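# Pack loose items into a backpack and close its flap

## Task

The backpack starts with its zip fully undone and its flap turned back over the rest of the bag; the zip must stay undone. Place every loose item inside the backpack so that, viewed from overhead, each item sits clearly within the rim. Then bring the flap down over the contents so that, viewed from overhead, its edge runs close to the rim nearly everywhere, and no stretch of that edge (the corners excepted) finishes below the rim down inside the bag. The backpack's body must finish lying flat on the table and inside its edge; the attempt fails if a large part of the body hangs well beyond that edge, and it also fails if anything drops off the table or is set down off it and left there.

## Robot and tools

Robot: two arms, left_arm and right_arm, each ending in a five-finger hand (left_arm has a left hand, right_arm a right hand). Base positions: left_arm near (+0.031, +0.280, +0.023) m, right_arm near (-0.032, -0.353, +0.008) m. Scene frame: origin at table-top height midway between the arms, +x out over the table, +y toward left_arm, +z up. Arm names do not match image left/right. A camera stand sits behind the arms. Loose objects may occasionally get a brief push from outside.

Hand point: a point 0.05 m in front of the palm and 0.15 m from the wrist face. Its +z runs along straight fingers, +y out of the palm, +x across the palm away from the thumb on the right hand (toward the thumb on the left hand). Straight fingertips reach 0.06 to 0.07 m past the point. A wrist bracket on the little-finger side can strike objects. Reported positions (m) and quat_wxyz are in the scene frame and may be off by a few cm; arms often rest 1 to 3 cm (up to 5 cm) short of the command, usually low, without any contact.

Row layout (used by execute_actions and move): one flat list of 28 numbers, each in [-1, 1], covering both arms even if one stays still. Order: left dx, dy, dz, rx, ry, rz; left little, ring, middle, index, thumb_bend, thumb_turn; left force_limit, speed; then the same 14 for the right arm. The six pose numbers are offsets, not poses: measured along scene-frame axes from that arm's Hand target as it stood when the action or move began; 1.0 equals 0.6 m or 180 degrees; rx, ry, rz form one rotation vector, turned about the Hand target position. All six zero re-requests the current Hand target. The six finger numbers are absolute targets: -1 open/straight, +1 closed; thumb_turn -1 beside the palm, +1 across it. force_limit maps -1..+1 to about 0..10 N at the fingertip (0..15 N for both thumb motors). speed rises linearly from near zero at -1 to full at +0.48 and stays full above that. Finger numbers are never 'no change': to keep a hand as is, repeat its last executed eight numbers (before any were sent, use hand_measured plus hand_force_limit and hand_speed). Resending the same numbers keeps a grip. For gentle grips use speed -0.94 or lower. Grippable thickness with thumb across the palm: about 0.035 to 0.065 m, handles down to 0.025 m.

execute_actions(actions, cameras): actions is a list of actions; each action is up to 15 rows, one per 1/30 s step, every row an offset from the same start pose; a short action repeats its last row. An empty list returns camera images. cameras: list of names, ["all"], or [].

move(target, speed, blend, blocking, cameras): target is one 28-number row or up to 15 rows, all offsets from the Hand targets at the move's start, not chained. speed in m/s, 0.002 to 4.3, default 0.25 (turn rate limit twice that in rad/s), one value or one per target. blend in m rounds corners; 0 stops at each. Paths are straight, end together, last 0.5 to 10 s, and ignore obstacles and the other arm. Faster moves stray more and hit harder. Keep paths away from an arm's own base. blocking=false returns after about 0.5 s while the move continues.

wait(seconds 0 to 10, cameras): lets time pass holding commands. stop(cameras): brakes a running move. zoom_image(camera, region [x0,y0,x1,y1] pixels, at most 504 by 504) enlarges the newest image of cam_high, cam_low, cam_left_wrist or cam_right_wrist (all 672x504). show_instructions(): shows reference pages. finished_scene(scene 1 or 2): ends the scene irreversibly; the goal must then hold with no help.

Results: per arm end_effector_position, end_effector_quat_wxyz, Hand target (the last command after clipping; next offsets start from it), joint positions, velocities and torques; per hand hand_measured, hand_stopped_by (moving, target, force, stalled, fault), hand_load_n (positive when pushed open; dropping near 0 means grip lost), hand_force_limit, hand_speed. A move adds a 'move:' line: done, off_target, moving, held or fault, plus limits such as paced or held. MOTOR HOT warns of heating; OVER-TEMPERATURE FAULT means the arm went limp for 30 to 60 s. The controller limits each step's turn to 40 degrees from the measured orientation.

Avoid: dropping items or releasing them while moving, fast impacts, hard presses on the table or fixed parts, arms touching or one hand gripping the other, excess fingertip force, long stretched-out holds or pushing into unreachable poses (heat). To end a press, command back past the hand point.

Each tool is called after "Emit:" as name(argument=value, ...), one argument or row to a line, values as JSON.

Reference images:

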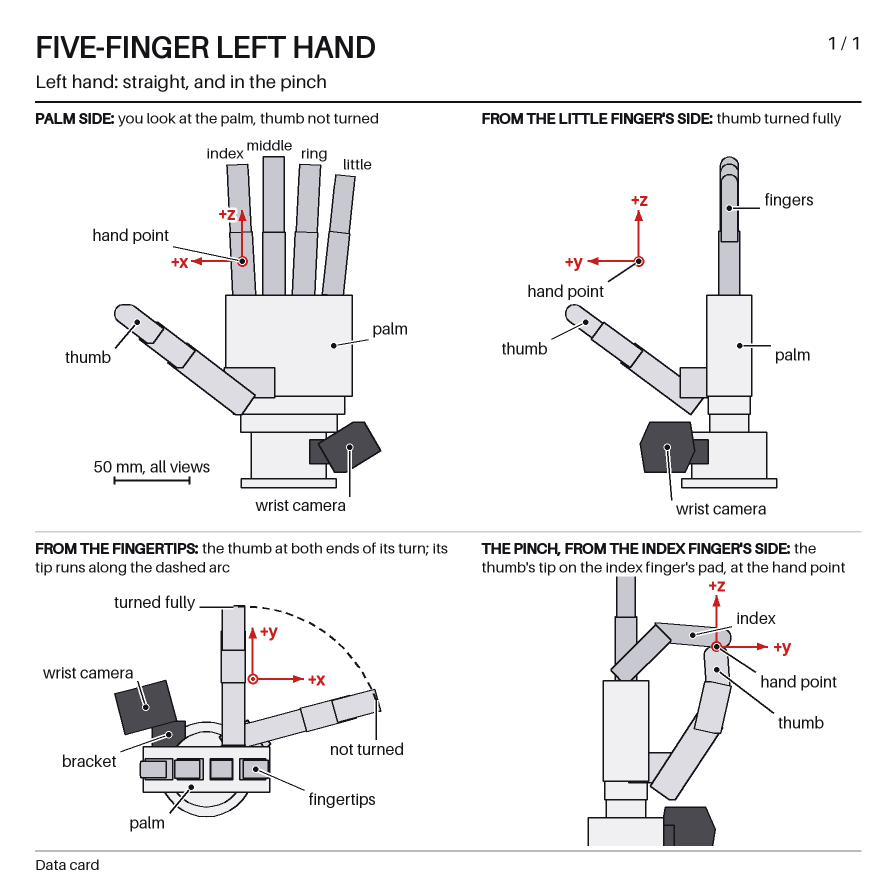

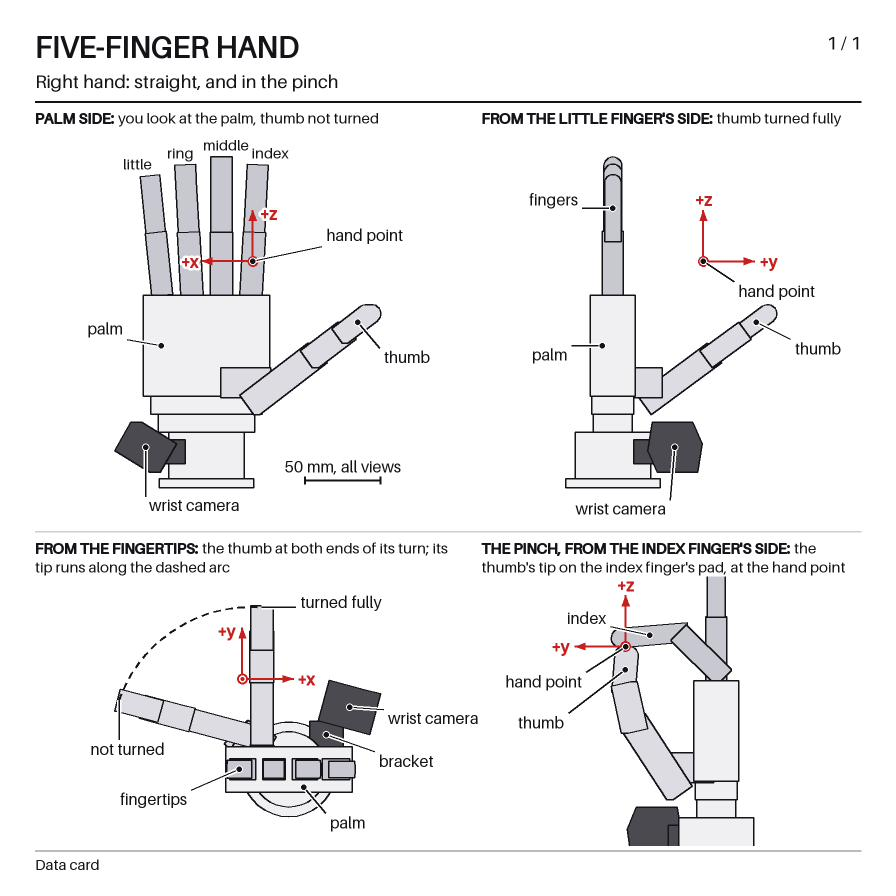

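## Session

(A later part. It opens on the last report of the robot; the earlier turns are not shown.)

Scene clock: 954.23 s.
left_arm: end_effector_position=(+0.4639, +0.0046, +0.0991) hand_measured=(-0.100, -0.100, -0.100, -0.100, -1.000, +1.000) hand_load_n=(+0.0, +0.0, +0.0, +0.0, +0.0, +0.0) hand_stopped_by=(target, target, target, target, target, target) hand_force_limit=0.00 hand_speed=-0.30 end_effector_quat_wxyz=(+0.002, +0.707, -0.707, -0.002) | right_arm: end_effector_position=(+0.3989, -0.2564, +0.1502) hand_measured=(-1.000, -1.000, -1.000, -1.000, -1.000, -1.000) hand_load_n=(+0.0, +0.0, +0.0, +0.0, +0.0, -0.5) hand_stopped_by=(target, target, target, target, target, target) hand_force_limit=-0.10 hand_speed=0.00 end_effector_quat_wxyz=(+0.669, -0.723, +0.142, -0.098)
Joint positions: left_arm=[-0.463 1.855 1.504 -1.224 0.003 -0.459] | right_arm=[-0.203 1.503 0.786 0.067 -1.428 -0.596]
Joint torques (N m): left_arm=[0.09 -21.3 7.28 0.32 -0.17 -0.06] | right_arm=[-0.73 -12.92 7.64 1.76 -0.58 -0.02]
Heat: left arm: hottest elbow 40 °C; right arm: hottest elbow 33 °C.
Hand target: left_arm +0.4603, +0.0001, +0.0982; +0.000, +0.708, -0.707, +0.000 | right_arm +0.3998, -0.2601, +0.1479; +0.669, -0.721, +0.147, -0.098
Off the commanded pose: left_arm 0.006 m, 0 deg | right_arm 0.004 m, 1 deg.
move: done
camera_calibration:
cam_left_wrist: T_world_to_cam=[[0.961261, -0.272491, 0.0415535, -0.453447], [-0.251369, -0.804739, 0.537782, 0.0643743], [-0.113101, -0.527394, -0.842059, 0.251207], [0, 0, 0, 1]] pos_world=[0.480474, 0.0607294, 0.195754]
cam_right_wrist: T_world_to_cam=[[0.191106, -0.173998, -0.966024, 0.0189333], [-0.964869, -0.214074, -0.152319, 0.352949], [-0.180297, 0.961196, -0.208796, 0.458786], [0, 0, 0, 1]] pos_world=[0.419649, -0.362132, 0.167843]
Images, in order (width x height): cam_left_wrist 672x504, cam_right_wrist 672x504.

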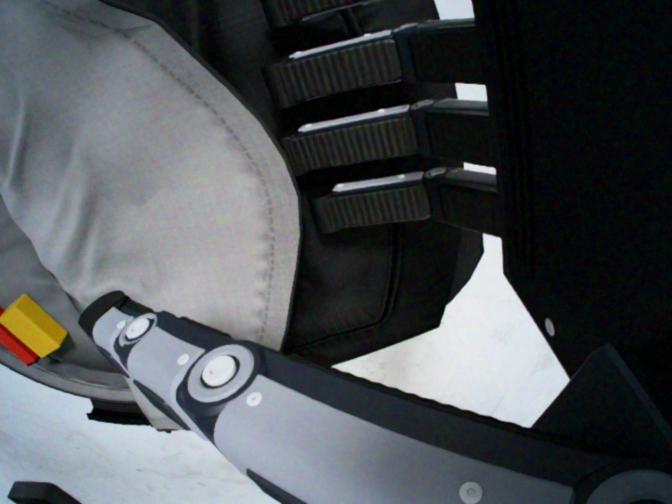

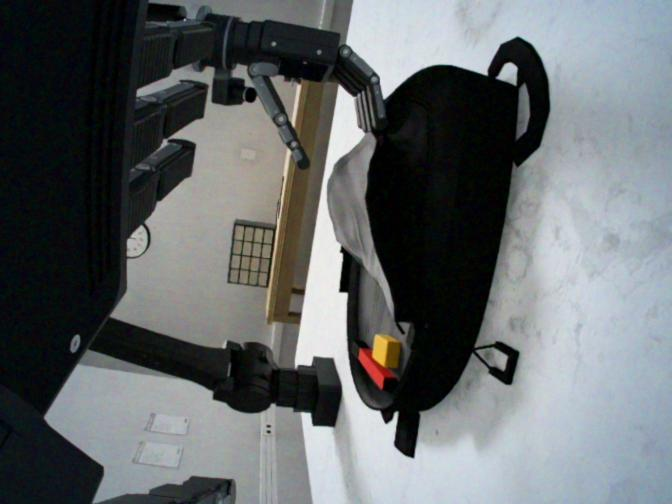

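Emit:
move(
  target=[
    [-0.045,0,-0.006, 0,0,0, -0.1,-0.1,-0.1,-0.1,-1,1,0,-0.3, 0,0,0, 0,0,0, -1,-1,-1,-1,-1,-1,-0.1,0],
  ],
  speed=0.05,
  cameras=["cam_right_wrist","cam_left_wrist"],
)

Emit:
zoom_image(
  camera="cam_right_wrist",
  region=[220, 0, 480, 360],
)

Scene clock: 959.57 s.
left_arm: end_effector_position=(+0.4381, +0.0048, +0.0955) hand_measured=(-0.100, -0.100, -0.100, -0.100, -1.000, +1.000) hand_load_n=(+0.0, +0.0, +0.0, +0.0, -0.5, +0.0) hand_stopped_by=(target, target, target, target, target, target) hand_force_limit=0.00 hand_speed=-0.30 end_effector_quat_wxyz=(+0.002, +0.707, -0.707, -0.002) | right_arm: end_effector_position=(+0.3989, -0.2564, +0.1502) hand_measured=(-1.000, -1.000, -1.000, -1.000, -1.000, -1.000) hand_load_n=(+0.0, +0.0, +0.0, +0.0, +0.0, +0.0) hand_stopped_by=(target, target, target, target, target, target) hand_force_limit=-0.10 hand_speed=0.00 end_effector_quat_wxyz=(+0.669, -0.723, +0.142, -0.098)
Joint positions: left_arm=[-0.484 1.803 1.418 -1.191 0.002 -0.482] | right_arm=[-0.203 1.503 0.786 0.067 -1.428 -0.596]
Joint torques (N m): left_arm=[-1.44 -20.95 6.78 0.5 -0.18 -0.05] | right_arm=[-0.85 -12.57 7.46 1.62 -0.57 -0.06]
Heat: left arm: hottest elbow 40 °C; right arm: hottest elbow 33 °C.
Hand target: left_arm +0.4331, +0.0001, +0.0945; +0.000, +0.707, -0.707, -0.001 | right_arm +0.3998, -0.2601, +0.1479; +0.669, -0.721, +0.147, -0.098
Off the commanded pose: left_arm 0.007 m, 0 deg | right_arm 0.004 m, 1 deg.
move: done
camera_calibration:
cam_left_wrist: T_world_to_cam=[[0.961688, -0.271094, 0.0408034, -0.428577], [-0.249871, -0.805529, 0.537297, 0.0594439], [-0.11279, -0.526907, -0.842406, 0.245258], [0, 0, 0, 1]] pos_world=[0.454673, 0.060927, 0.192155]
cam_right_wrist: T_world_to_cam=[[0.191106, -0.173998, -0.966024, 0.0189333], [-0.964869, -0.214074, -0.152319, 0.352949], [-0.180297, 0.961196, -0.208796, 0.458786], [0, 0, 0, 1]] pos_world=[0.419649, -0.362132, 0.167843]
Images, in order (width x height): cam_left_wrist 672x504, cam_right_wrist 672x504.

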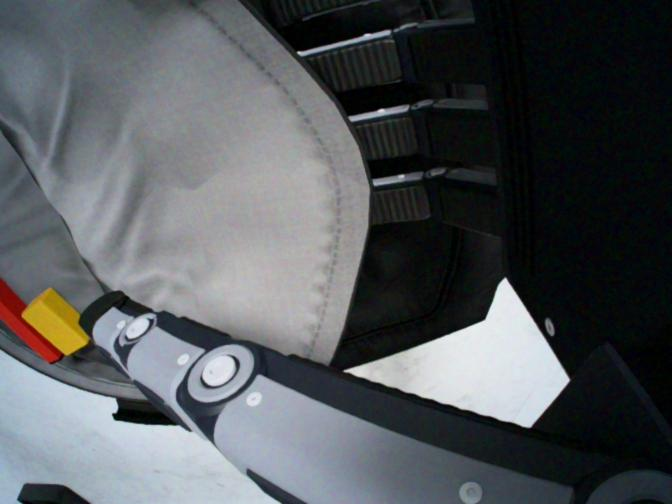

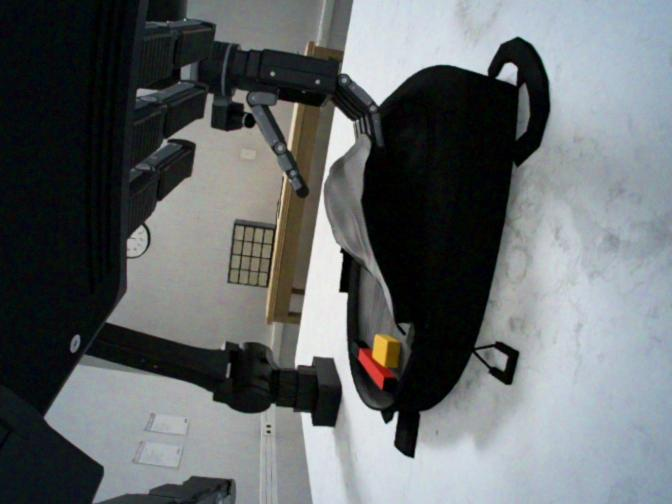

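Scaled by 1.400 from the camera's 672x504 image, which has a finer 960x720 frame.

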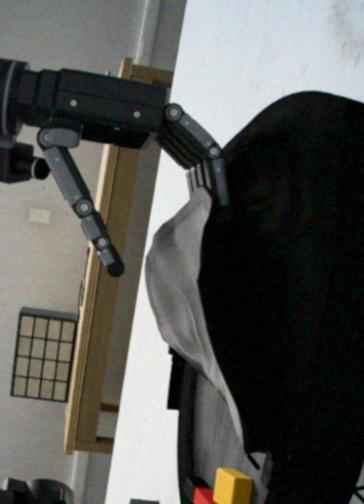

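Emit:
move(
  target=[
    [0,0,0, 0,0,0, -0.1,-0.1,-0.1,-0.1,-1,-1,0,-0.3, 0,0,0, 0,0,0, -1,-1,-1,-1,-1,-1,-0.1,0],
    [-0.03,-0.01,-0.0, 0,0,0, -0.1,-0.1,-0.1,-0.1,-1,-1,0,-0.3, 0,0,0, 0,0,0, -1,-1,-1,-1,-1,-1,-0.1,0],
    [-0.05,-0.01,0.08, 0,0,0, -0.1,-0.1,-0.1,-0.1,-1,-1,0,-0.3, 0,0,0, 0,0,0, -1,-1,-1,-1,-1,-1,-0.1,0],
  ],
  speed=0.06,
  cameras=["cam_right_wrist","cam_left_wrist"],
)

Emit:
zoom_image(
  camera="cam_right_wrist",
  region=[220, 0, 480, 360],
)

Scene clock: 983.87 s.
left_arm: end_effector_position=(+0.3998, +0.0033, +0.1291) hand_measured=(-0.100, -0.100, -0.100, -0.100, -1.000, -1.000) hand_load_n=(+0.0, +0.0, +0.5, +0.0, +0.0, +0.0) hand_stopped_by=(target, target, target, target, target, target) hand_force_limit=0.00 hand_speed=-0.30 end_effector_quat_wxyz=(+0.004, +0.708, -0.706, -0.011) | right_arm: end_effector_position=(+0.3989, -0.2564, +0.1502) hand_measured=(-1.000, -1.000, -1.000, -1.000, -1.000, -1.000) hand_load_n=(+0.0, +0.0, +0.0, +0.0, +0.0, +0.0) hand_stopped_by=(target, target, target, target, target, target) hand_force_limit=-0.10 hand_speed=0.00 end_effector_quat_wxyz=(+0.669, -0.723, +0.142, -0.098)
Joint positions: left_arm=[-0.523 1.705 1.375 -1.265 0.001 -0.521] | right_arm=[-0.203 1.503 0.786 0.067 -1.428 -0.596]
Joint torques (N m): left_arm=[-1.38 -19.9 10.07 -0.5 -0.07 -0.1] | right_arm=[-0.97 -12.28 7.45 1.42 -0.58 -0.1]
Heat: left arm: hottest elbow 39 °C; right arm: hottest elbow 33 °C.
Hand target: left_arm +0.4031, -0.0058, +0.1426; +0.000, +0.707, -0.707, -0.001 | right_arm +0.3998, -0.2601, +0.1479; +0.669, -0.721, +0.147, -0.098
Off the commanded pose: left_arm 0.017 m, 1 deg | right_arm 0.004 m, 1 deg.
move: off_target (left_arm)
camera_calibration:
cam_left_wrist: T_world_to_cam=[[0.962408, -0.270637, 0.02294, -0.391446], [-0.240864, -0.811391, 0.532569, 0.027574], [-0.125519, -0.518075, -0.846075, 0.274075], [0, 0, 0, 1]] pos_world=[0.417774, 0.0584249, 0.226183]
cam_right_wrist: T_world_to_cam=[[0.191106, -0.173998, -0.966024, 0.0189333], [-0.964869, -0.214074, -0.152319, 0.352949], [-0.180297, 0.961196, -0.208796, 0.458786], [0, 0, 0, 1]] pos_world=[0.419649, -0.362132, 0.167843]
Images, in order (width x height): cam_left_wrist 672x504, cam_right_wrist 672x504.

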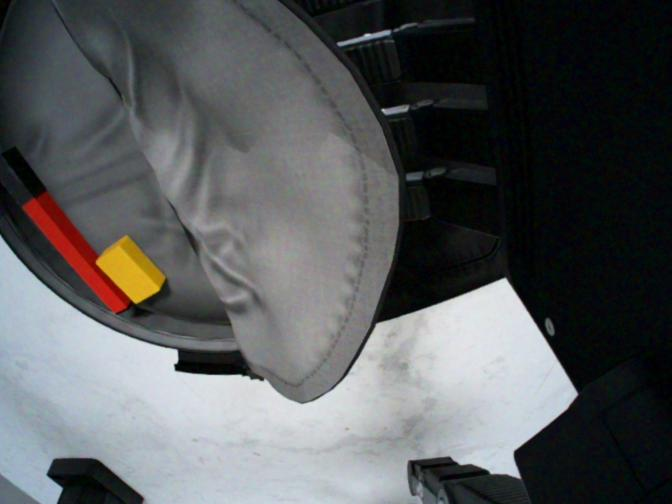

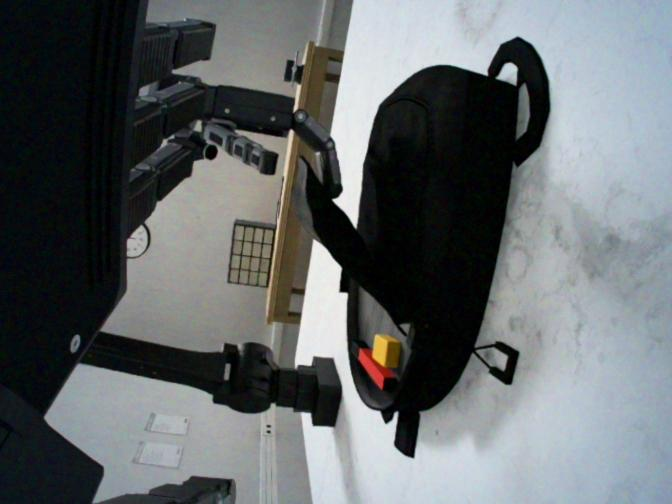

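Scaled by 1.400 from the camera's 672x504 image, which has a finer 960x720 frame.

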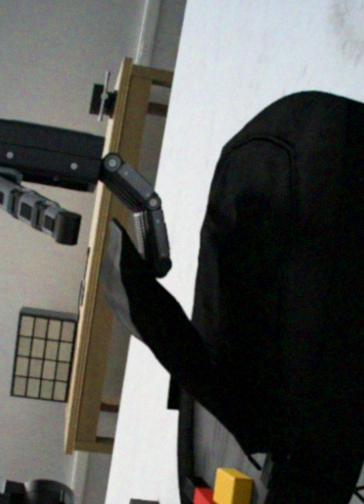

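Emit:
move(
  target=[
    [-0.042,0,0.066, 0,0,0, -0.1,-0.1,-0.1,-0.1,-1,-1,0,-0.3, 0,0,0, 0,0,0, -1,-1,-1,-1,-1,-1,-0.1,0],
    [-0.127,0,0.082, 0,0,0, -0.1,-0.1,-0.1,-0.1,-1,-1,0,-0.3, 0,0,0, 0,0,0, -1,-1,-1,-1,-1,-1,-0.1,0],
  ],
  speed=0.06,
  blend=0.015,
  cameras=["cam_right_wrist","cam_left_wrist","cam_high"],
)

Emit:
zoom_image(
  camera="cam_right_wrist",
  region=[220, 0, 480, 360],
)

Scene clock: 993.53 s.
left_arm: end_effector_position=(+0.3353, -0.0058, +0.1917) hand_measured=(-0.100, -0.100, -0.100, -0.100, -1.000, -1.000) hand_load_n=(+0.0, +0.5, +0.0, +0.0, -0.5, +0.0) hand_stopped_by=(target, target, target, target, target, target) hand_force_limit=0.00 hand_speed=-0.30 end_effector_quat_wxyz=(+0.000, +0.707, -0.708, +0.006) | right_arm: end_effector_position=(+0.3989, -0.2564, +0.1502) hand_measured=(-1.000, -1.000, -1.000, -1.000, -1.000, -1.000) hand_load_n=(+0.0, +0.0, +0.0, +0.0, +0.0, +0.0) hand_stopped_by=(target, target, target, target, target, target) hand_force_limit=-0.10 hand_speed=0.00 end_effector_quat_wxyz=(+0.669, -0.723, +0.142, -0.098)
Joint positions: left_arm=[-0.613 1.513 1.313 -1.36 0.001 -0.608] | right_arm=[-0.203 1.503 0.786 0.067 -1.428 -0.596]
Joint torques (N m): left_arm=[-0.44 -16.97 7.54 -0.05 -0.09 -0.1] | right_arm=[-0.79 -12.57 7.68 1.61 -0.59 -0.05]
Heat: left arm: hottest elbow 40 °C; right arm: hottest elbow 33 °C.
Hand target: left_arm +0.3269, -0.0058, +0.1917; +0.000, +0.707, -0.707, -0.001 | right_arm +0.3998, -0.2601, +0.1479; +0.669, -0.721, +0.147, -0.098
Off the commanded pose: left_arm 0.008 m, 1 deg | right_arm 0.004 m, 1 deg.
move: done
camera_calibration:
cam_left_wrist: T_world_to_cam=[[0.960372, -0.272856, 0.0568769, -0.339145], [-0.259475, -0.800729, 0.539913, -0.0237381], [-0.101776, -0.533276, -0.839797, 0.304864], [0, 0, 0, 1]] pos_world=[0.350573, 0.051031, 0.28813]
cam_right_wrist: T_world_to_cam=[[0.191106, -0.173998, -0.966024, 0.0189333], [-0.964869, -0.214074, -0.152319, 0.352949], [-0.180297, 0.961196, -0.208796, 0.458786], [0, 0, 0, 1]] pos_world=[0.419649, -0.362132, 0.167843]
Images, in order (width x height): cam_high 672x504, cam_left_wrist 672x504, cam_right_wrist 672x504.

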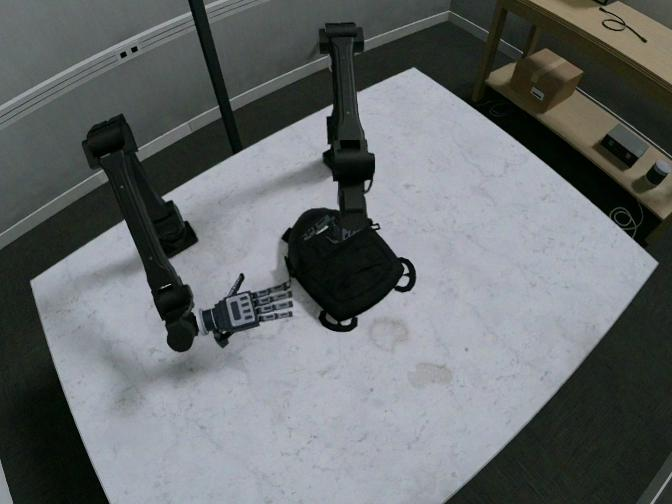

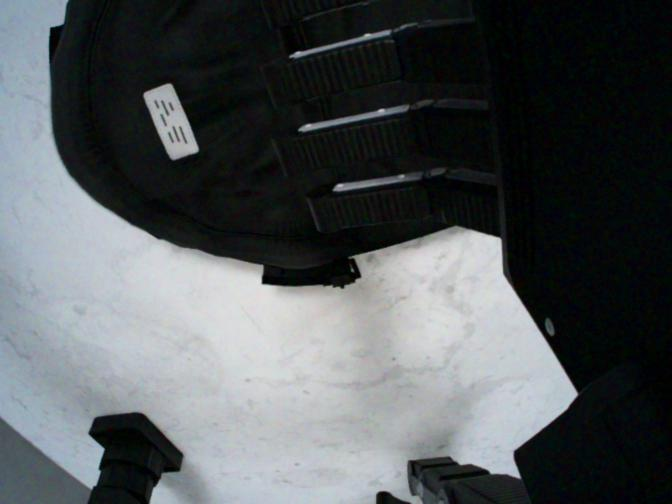

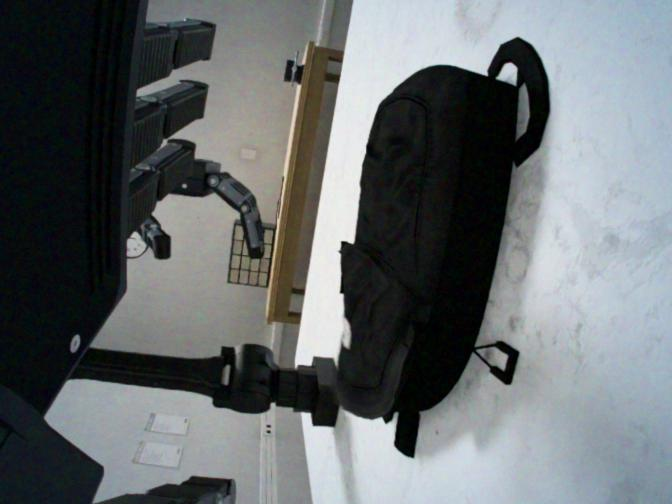

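Scaled by 1.400 from the camera's 672x504 image, which has a finer 960x720 frame.

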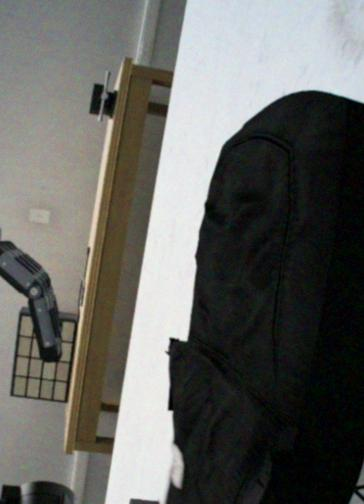

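Emit:
move(
  target=[
    [0.0,0,0.12, 0,0,0, -0.1,-0.1,-0.1,-0.1,-1,-1,0,-0.3, 0,0,0, 0,0,0, -1,-1,-1,-1,-1,-1,-0.1,0],
    [0.0,0.33,0.12, 0,0,0, -0.1,-0.1,-0.1,-0.1,-1,-1,0,-0.3, -0.1,-0.05,0.1, 0,0,0, -1,-1,-1,-1,-1,-1,-0.1,0],
  ],
  speed=0.2,
  cameras=["cam_right_wrist","cam_left_wrist","cam_high","cam_low"],
)

Emit:
zoom_image(
  camera="cam_high",
  region=[240, 180, 440, 340],
)

Emit:
zoom_image(
  camera="cam_right_wrist",
  region=[220, 0, 580, 500],
)

Scene clock: 1004.17 s.
left_arm: end_effector_position=(+0.3328, +0.1875, +0.2645) hand_measured=(-0.100, -0.100, -0.100, -0.100, -1.000, -1.000) hand_load_n=(+0.0, +0.0, +0.0, +0.0, +0.0, +0.0) hand_stopped_by=(target, target, target, target, target, target) hand_force_limit=0.00 hand_speed=-0.30 end_effector_quat_wxyz=(-0.005, +0.708, -0.706, +0.005) | right_arm: end_effector_position=(+0.3241, -0.2832, +0.1953) hand_measured=(-1.000, -1.000, -1.000, -1.000, -1.000, -1.000) hand_load_n=(+0.0, +0.0, +0.0, +0.0, +0.0, +0.0) hand_stopped_by=(target, target, target, target, target, target) hand_force_limit=-0.10 hand_speed=0.00 end_effector_quat_wxyz=(+0.673, -0.713, +0.173, -0.096)
Joint positions: left_arm=[-0.173 1.289 1.281 -1.549 -0.003 -0.173] | right_arm=[-0.333 1.298 0.795 -0.768 -1.492 -1.174]
Joint torques (N m): left_arm=[1.38 -12.98 7.5 -0.44 0 0.16] | right_arm=[-0.56 -9.93 12.4 0.23 -0.77 -0.25]
Heat: left arm: hottest elbow 40 °C; right arm: hottest elbow 33 °C.
Hand target: left_arm +0.3269, +0.1921, +0.2638; +0.000, +0.707, -0.707, +0.000 | right_arm +0.3399, -0.2901, +0.2079; +0.669, -0.721, +0.147, -0.098
Off the commanded pose: left_arm 0.008 m, 1 deg | right_arm 0.021 m, 3 deg.
move: off_target (right_arm)
camera_calibration:
cam_left_wrist: T_world_to_cam=[[0.961338, -0.268861, 0.0595188, -0.289953], [-0.258407, -0.806106, 0.532371, 0.0937384], [-0.0951555, -0.527169, -0.844416, 0.466677], [0, 0, 0, 1]] pos_world=[0.347372, 0.243623, 0.361423]
cam_right_wrist: T_world_to_cam=[[0.14405, -0.15532, -0.977305, 0.094754], [-0.978749, -0.16802, -0.11756, 0.292589], [-0.145947, 0.973471, -0.176222, 0.466418], [0, 0, 0, 1]] pos_world=[0.340794, -0.390166, 0.209194]

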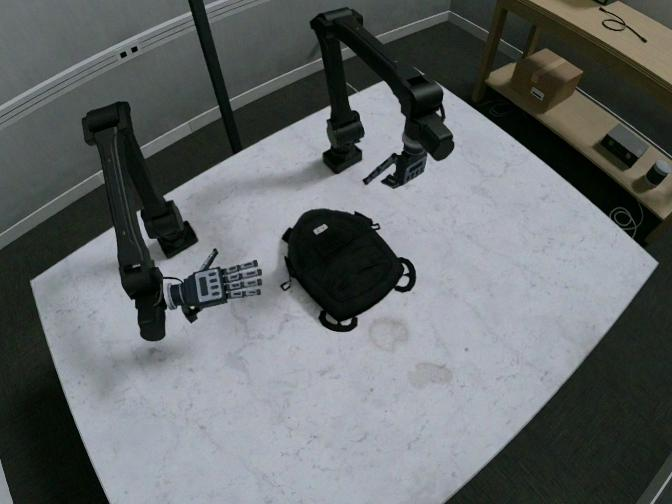

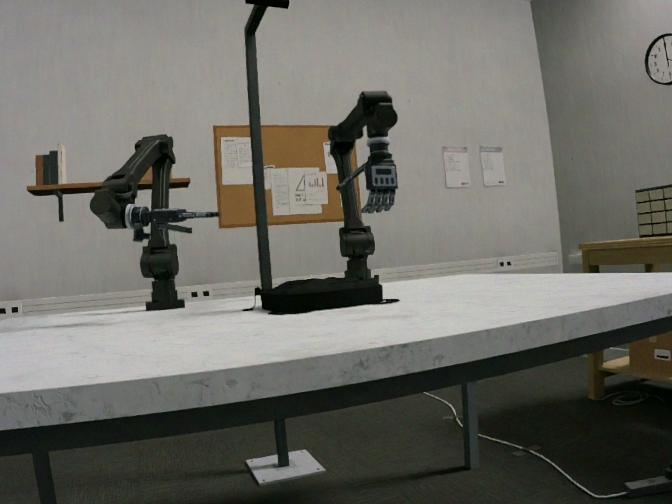

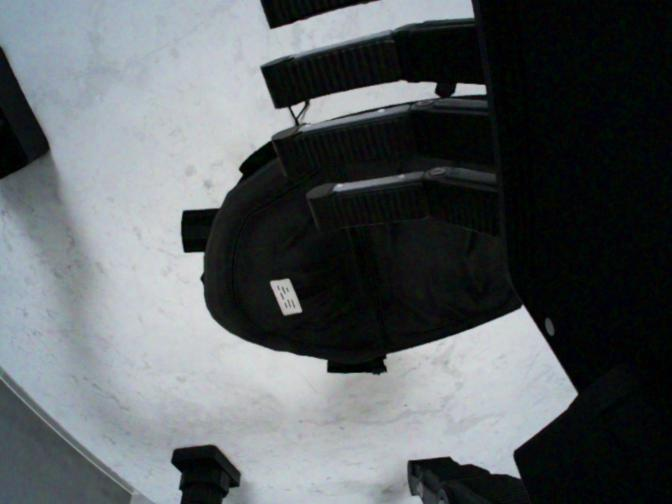

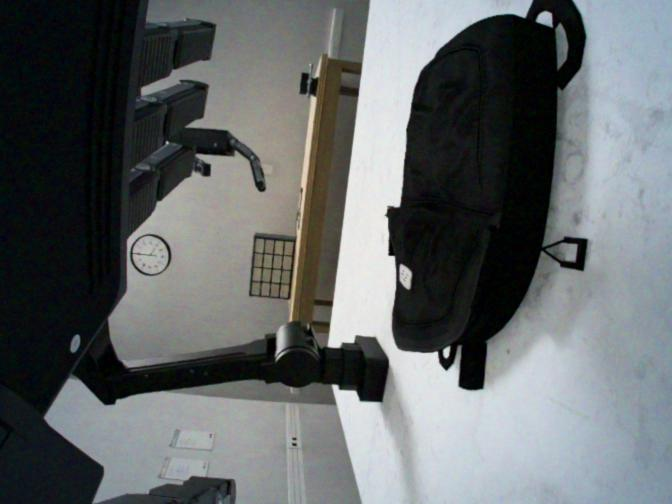

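Scaled by 2.520.

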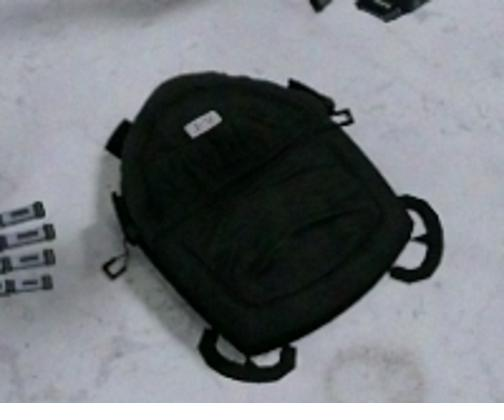

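Scaled by 1.008 from the camera's 672x504 image, which has a finer 960x720 frame.

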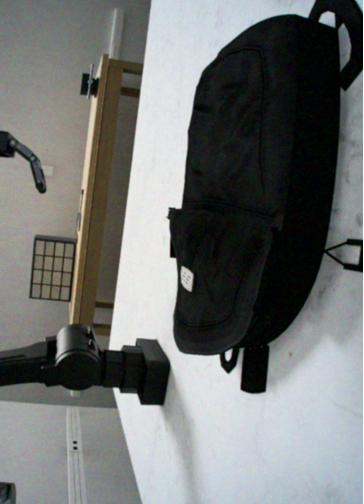

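Emit:
zoom_image(
  camera="cam_left_wrist",
  region=[170, 130, 530, 400],
)

Scaled by 1.400 from the camera's 672x504 image, which has a finer 960x720 frame.

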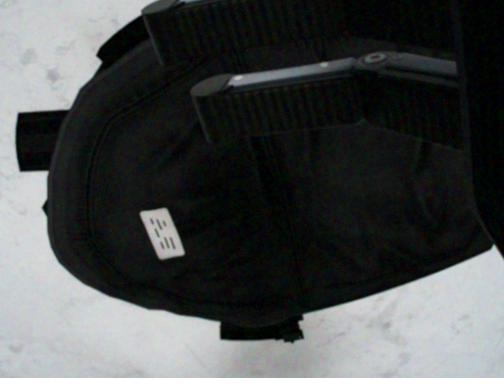

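Emit:
finished_scene(
  scene=1,
)

The scene is finished: the task was done.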